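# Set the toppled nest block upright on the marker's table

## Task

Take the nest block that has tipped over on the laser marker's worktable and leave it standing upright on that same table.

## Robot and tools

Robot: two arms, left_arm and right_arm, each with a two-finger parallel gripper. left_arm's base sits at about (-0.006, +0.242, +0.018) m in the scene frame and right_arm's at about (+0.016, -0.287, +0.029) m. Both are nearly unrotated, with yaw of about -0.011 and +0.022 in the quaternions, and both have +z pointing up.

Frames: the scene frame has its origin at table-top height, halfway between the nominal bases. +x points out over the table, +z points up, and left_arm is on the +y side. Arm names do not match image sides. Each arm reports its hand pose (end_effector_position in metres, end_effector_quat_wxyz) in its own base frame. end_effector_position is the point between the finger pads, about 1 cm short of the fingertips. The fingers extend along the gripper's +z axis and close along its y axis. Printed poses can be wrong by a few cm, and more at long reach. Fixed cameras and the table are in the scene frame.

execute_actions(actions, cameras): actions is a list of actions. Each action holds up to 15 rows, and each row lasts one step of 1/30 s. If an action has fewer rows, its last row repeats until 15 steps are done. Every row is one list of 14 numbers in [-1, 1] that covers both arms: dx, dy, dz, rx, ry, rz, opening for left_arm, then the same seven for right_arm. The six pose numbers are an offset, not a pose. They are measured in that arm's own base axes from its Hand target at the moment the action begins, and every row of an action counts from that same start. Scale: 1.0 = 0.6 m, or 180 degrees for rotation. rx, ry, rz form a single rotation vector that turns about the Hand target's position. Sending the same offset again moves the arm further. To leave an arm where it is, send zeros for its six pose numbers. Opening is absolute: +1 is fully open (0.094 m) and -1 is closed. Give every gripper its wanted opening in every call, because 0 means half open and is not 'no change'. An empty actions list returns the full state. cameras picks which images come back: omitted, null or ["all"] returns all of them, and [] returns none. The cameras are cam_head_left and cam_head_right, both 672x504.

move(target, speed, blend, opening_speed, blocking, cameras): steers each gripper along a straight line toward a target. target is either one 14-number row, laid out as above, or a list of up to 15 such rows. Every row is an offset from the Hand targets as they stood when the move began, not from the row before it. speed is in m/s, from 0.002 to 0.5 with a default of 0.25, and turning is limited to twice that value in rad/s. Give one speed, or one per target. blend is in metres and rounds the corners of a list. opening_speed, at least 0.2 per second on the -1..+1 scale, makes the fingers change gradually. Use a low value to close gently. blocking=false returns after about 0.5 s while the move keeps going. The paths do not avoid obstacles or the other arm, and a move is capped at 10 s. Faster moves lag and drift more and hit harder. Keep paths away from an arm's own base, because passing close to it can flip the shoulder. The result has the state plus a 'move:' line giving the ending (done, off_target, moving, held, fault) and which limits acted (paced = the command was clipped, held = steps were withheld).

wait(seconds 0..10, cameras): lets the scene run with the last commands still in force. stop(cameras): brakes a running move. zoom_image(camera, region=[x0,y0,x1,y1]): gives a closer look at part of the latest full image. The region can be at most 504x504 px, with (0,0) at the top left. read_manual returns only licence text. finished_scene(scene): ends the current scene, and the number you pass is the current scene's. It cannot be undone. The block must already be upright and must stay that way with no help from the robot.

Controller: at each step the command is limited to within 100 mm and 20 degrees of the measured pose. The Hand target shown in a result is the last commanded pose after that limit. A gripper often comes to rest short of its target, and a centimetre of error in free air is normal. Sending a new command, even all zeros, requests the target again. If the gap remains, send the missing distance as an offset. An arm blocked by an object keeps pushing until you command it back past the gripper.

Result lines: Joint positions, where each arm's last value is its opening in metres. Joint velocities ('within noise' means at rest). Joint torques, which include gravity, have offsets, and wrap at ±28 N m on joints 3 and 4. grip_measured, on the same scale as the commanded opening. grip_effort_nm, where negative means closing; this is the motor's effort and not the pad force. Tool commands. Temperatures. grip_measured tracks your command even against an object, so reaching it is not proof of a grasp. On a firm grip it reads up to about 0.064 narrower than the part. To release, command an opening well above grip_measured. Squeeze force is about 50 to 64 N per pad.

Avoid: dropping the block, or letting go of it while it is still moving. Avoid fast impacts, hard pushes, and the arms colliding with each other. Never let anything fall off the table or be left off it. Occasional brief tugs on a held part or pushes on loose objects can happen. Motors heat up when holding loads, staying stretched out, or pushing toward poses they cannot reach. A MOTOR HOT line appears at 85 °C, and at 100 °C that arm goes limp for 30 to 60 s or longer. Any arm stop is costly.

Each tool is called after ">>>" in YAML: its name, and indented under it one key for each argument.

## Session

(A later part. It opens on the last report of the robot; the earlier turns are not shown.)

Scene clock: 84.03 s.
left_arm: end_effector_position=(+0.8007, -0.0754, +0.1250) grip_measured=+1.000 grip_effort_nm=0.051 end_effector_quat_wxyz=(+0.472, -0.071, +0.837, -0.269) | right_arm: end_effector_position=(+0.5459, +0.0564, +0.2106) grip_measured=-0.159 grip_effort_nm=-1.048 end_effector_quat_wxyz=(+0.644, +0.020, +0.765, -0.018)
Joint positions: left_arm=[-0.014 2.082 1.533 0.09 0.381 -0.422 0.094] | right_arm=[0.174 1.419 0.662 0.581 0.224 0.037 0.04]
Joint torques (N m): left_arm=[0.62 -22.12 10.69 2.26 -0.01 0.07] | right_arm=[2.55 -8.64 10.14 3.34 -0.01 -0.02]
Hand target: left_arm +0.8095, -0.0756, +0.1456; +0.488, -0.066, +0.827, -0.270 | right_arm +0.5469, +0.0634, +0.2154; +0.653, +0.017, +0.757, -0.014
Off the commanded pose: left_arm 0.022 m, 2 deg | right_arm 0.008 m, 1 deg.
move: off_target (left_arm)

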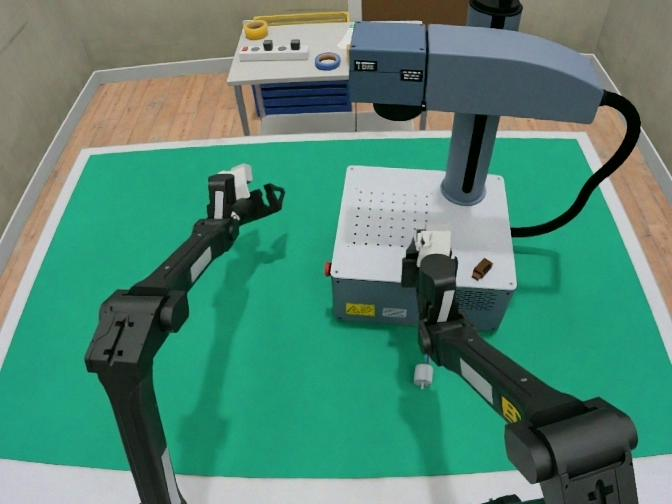

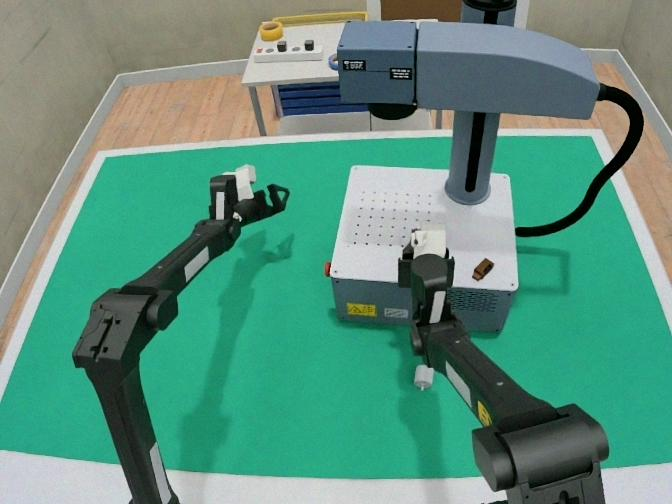

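>>> move:
  target: [0,0,0,0,0,0,1,0.025,0.0,-0.03,0,0,0,-0.5]
  speed: 0.06
  cameras: []

>>> move:
  target: [0,0,0,0,0,0,1,0.0,0.0,-0.017,0,0,0,-0.5]
  speed: 0.04
  cameras: ["cam_head_left","cam_head_right"]

>>> zoom_image:
  camera: "cam_head_left"
  region: [390, 200, 490, 300]

Scene clock: 85.77 s.
Off the commanded pose: left_arm 0.022 m, 2 deg | right_arm 0.011 m, 1 deg.
move: off_target (left_arm, right_arm)

Scene clock: 86.67 s.
left_arm: end_effector_position=(+0.8007, -0.0754, +0.1250) grip_measured=+1.000 grip_effort_nm=0.056 end_effector_quat_wxyz=(+0.472, -0.071, +0.837, -0.269) | right_arm: end_effector_position=(+0.5560, +0.0582, +0.1928) grip_measured=-0.159 grip_effort_nm=-1.053 end_effector_quat_wxyz=(+0.654, +0.022, +0.756, -0.016)
Joint positions: left_arm=[-0.014 2.082 1.533 0.09 0.381 -0.422 0.094] | right_arm=[0.174 1.502 0.662 0.692 0.224 0.037 0.04]
Joint torques (N m): left_arm=[0.62 -22.18 10.66 2.25 -0.01 0.07] | right_arm=[1.44 -8.47 10.3 2.47 -0.24 0.03]
Hand target: left_arm +0.8095, -0.0756, +0.1456; +0.488, -0.066, +0.827, -0.270 | right_arm +0.5619, +0.0634, +0.1871; +0.653, +0.017, +0.757, -0.014
Off the commanded pose: left_arm 0.022 m, 2 deg | right_arm 0.010 m, 1 deg.
move: off_target (left_arm)

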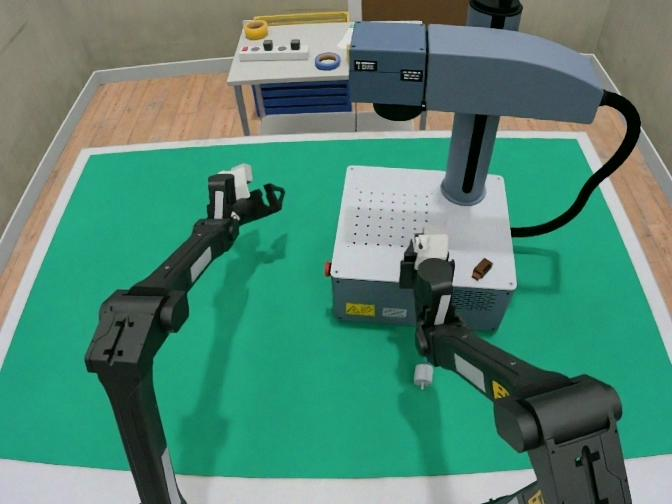

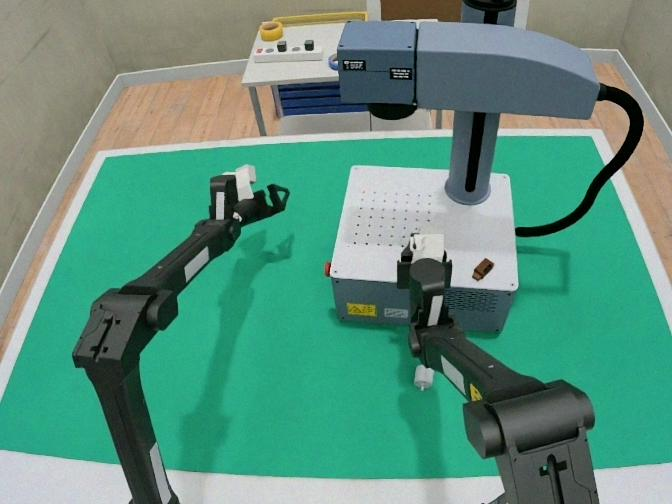

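Scaled by 5.040 from the camera's 672x504 image, which has a finer 960x720 frame.

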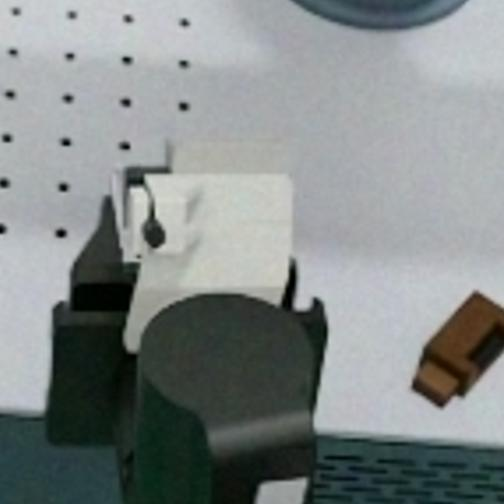

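>>> move:
  target: [0,0,0,0,0,0,1,0.0,0.0,-0.012,0,0,0,-0.5]
  speed: 0.03
  cameras: []

>>> execute_actions:
  actions: []
  cameras: []

Scene clock: 87.93 s.
Off the commanded pose: left_arm 0.022 m, 2 deg | right_arm 0.015 m, 1 deg.
move: off_target (left_arm, right_arm)

Scene clock: 87.93 s.
left_arm: end_effector_position=(+0.8007, -0.0754, +0.1250) grip_measured=+1.000 grip_effort_nm=0.056 end_effector_quat_wxyz=(+0.472, -0.071, +0.837, -0.269) | right_arm: end_effector_position=(+0.5577, +0.0585, +0.1930) grip_measured=-0.159 grip_effort_nm=-1.053 end_effector_quat_wxyz=(+0.660, +0.023, +0.751, -0.015)
Joint positions: left_arm=[-0.014 2.082 1.533 0.09 0.381 -0.422 0.094] | right_arm=[0.174 1.515 0.662 0.721 0.224 0.037 0.04]
Joint velocities: within noise
Joint torques (N m): left_arm=[0.62 -22.24 10.69 2.26 -0.01 0.08] | right_arm=[1.2 -7.24 9.51 2.44 -0.23 -0.06]
Heat: left arm: hottest elbow 38 °C; right arm: hottest elbow 40 °C.
Hand target: left_arm +0.8095, -0.0756, +0.1456; +0.488, -0.066, +0.827, -0.270 | right_arm +0.5619, +0.0634, +0.1801; +0.653, +0.017, +0.757, -0.014
Tool commands: left_gripper/opening=+1.0 right_gripper/opening=-0.5
Off the commanded pose: left_arm 0.022 m, 2 deg | right_arm 0.015 m, 1 deg.
No camera images: "cameras" was empty.

>>> move:
  target: [0,0,0,0,0,0,1,0.0,0.0,0.010,0,0,0,-0.5]
  speed: 0.03

>>> zoom_image:
  camera: "cam_head_left"
  region: [400, 220, 470, 290]

>>> zoom_image:
  camera: "cam_head_right"
  region: [400, 220, 470, 290]

Scene clock: 89.27 s.
left_arm: end_effector_position=(+0.8007, -0.0754, +0.1250) grip_measured=+1.000 grip_effort_nm=0.051 end_effector_quat_wxyz=(+0.472, -0.071, +0.837, -0.269) | right_arm: end_effector_position=(+0.5577, +0.0585, +0.1929) grip_measured=-0.159 grip_effort_nm=-1.057 end_effector_quat_wxyz=(+0.660, +0.023, +0.750, -0.015)
Joint positions: left_arm=[-0.014 2.082 1.533 0.09 0.381 -0.422 0.094] | right_arm=[0.174 1.515 0.662 0.722 0.224 0.037 0.04]
Joint torques (N m): left_arm=[0.56 -22.18 10.7 2.25 -0.01 0.08] | right_arm=[1.44 -8.76 10.11 1.55 -0.26 -0.1]
Hand target: left_arm +0.8095, -0.0756, +0.1456; +0.488, -0.066, +0.827, -0.270 | right_arm +0.5619, +0.0634, +0.1860; +0.653, +0.017, +0.757, -0.014
Off the commanded pose: left_arm 0.022 m, 2 deg | right_arm 0.009 m, 1 deg.
move: off_target (left_arm)

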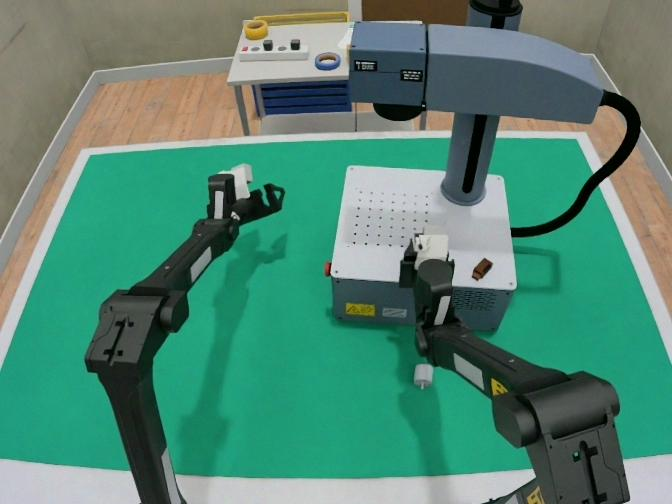

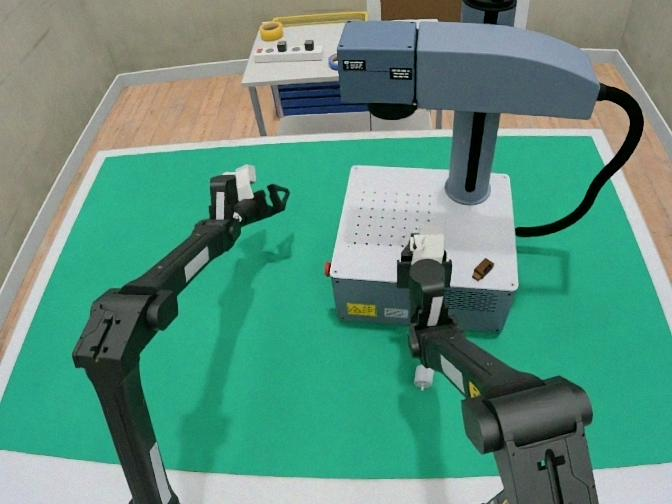

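Scaled by 7.200 from the camera's 672x504 image, which has a finer 960x720 frame.

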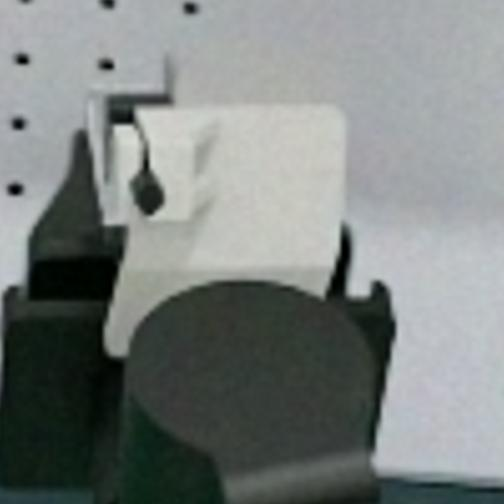

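Scaled by 7.200 from the camera's 672x504 image, which has a finer 960x720 frame.

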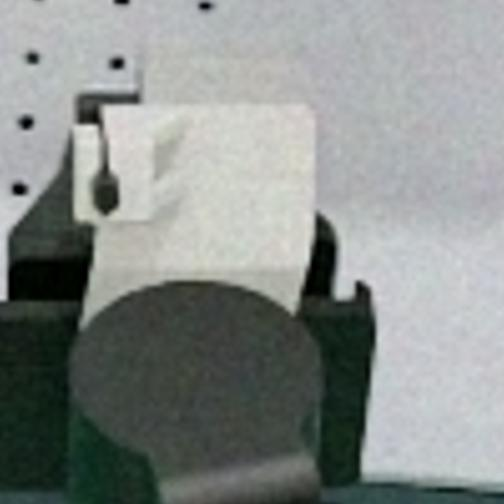

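>>> move:
  target: [0,0,0,0,0,0,1,0.0,0.0,0.0,0,0,0,0.15]
  speed: 0.03
  opening_speed: 0.25
  cameras: []

>>> move:
  target: [0,0,0,0,0,0,1,-0.2,-0.002,0.045,0,0,0,0.15]
  speed: 0.1

>>> zoom_image:
  camera: "cam_head_left"
  region: [390, 200, 490, 300]

>>> zoom_image:
  camera: "cam_head_right"
  region: [390, 200, 490, 300]

Scene clock: 92.90 s.
Off the commanded pose: left_arm 0.022 m, 2 deg | right_arm 0.008 m, 1 deg.
move: off_target (left_arm)

Scene clock: 94.80 s.
left_arm: end_effector_position=(+0.8007, -0.0754, +0.1250) grip_measured=+1.000 grip_effort_nm=0.056 end_effector_quat_wxyz=(+0.472, -0.071, +0.837, -0.269) | right_arm: end_effector_position=(+0.4467, +0.0567, +0.2182) grip_measured=+0.148 grip_effort_nm=0.081 end_effector_quat_wxyz=(+0.658, +0.020, +0.753, -0.019)
Joint positions: left_arm=[-0.014 2.082 1.533 0.09 0.381 -0.422 0.094] | right_arm=[0.236 1.132 0.417 0.575 0.289 0.037 0.054]
Joint torques (N m): left_arm=[0.62 -22.24 10.7 2.28 -0.01 0.08] | right_arm=[1.61 -5.54 9.2 1.59 0.08 0.02]
Hand target: left_arm +0.8095, -0.0756, +0.1456; +0.488, -0.066, +0.827, -0.270 | right_arm +0.4419, +0.0621, +0.2128; +0.653, +0.017, +0.757, -0.014
Off the commanded pose: left_arm 0.022 m, 2 deg | right_arm 0.009 m, 1 deg.
move: off_target (left_arm)

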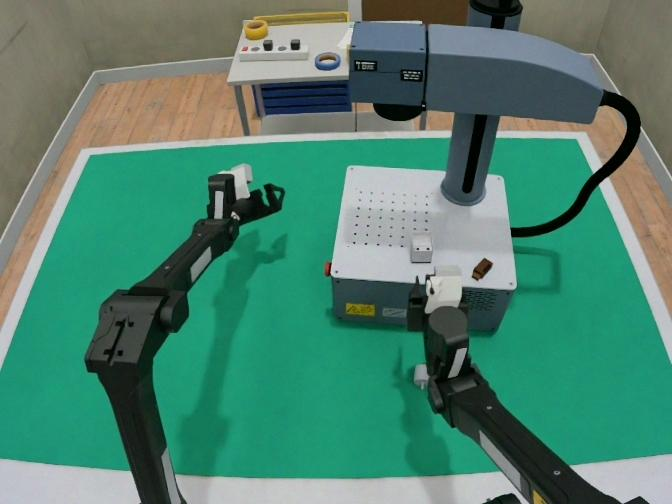

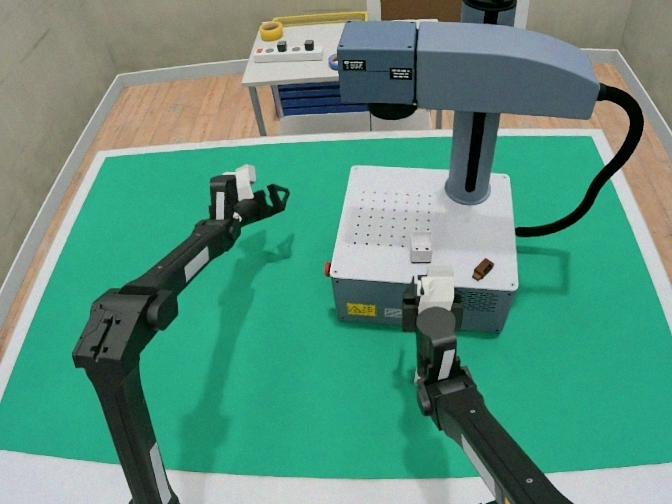

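Scaled by 5.040 from the camera's 672x504 image, which has a finer 960x720 frame.

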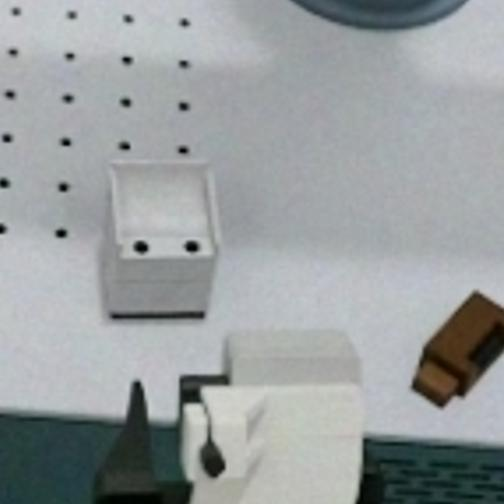

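Scaled by 5.040 from the camera's 672x504 image, which has a finer 960x720 frame.

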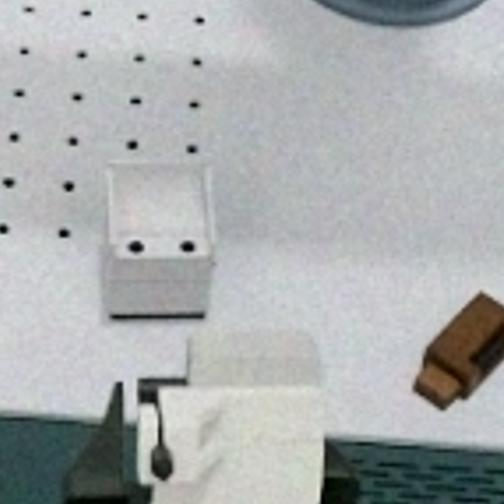

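The block is standing on its foot and the gripper is clear of it.

>>> finished_scene:
  scene: 3

The scene is finished: the task was done.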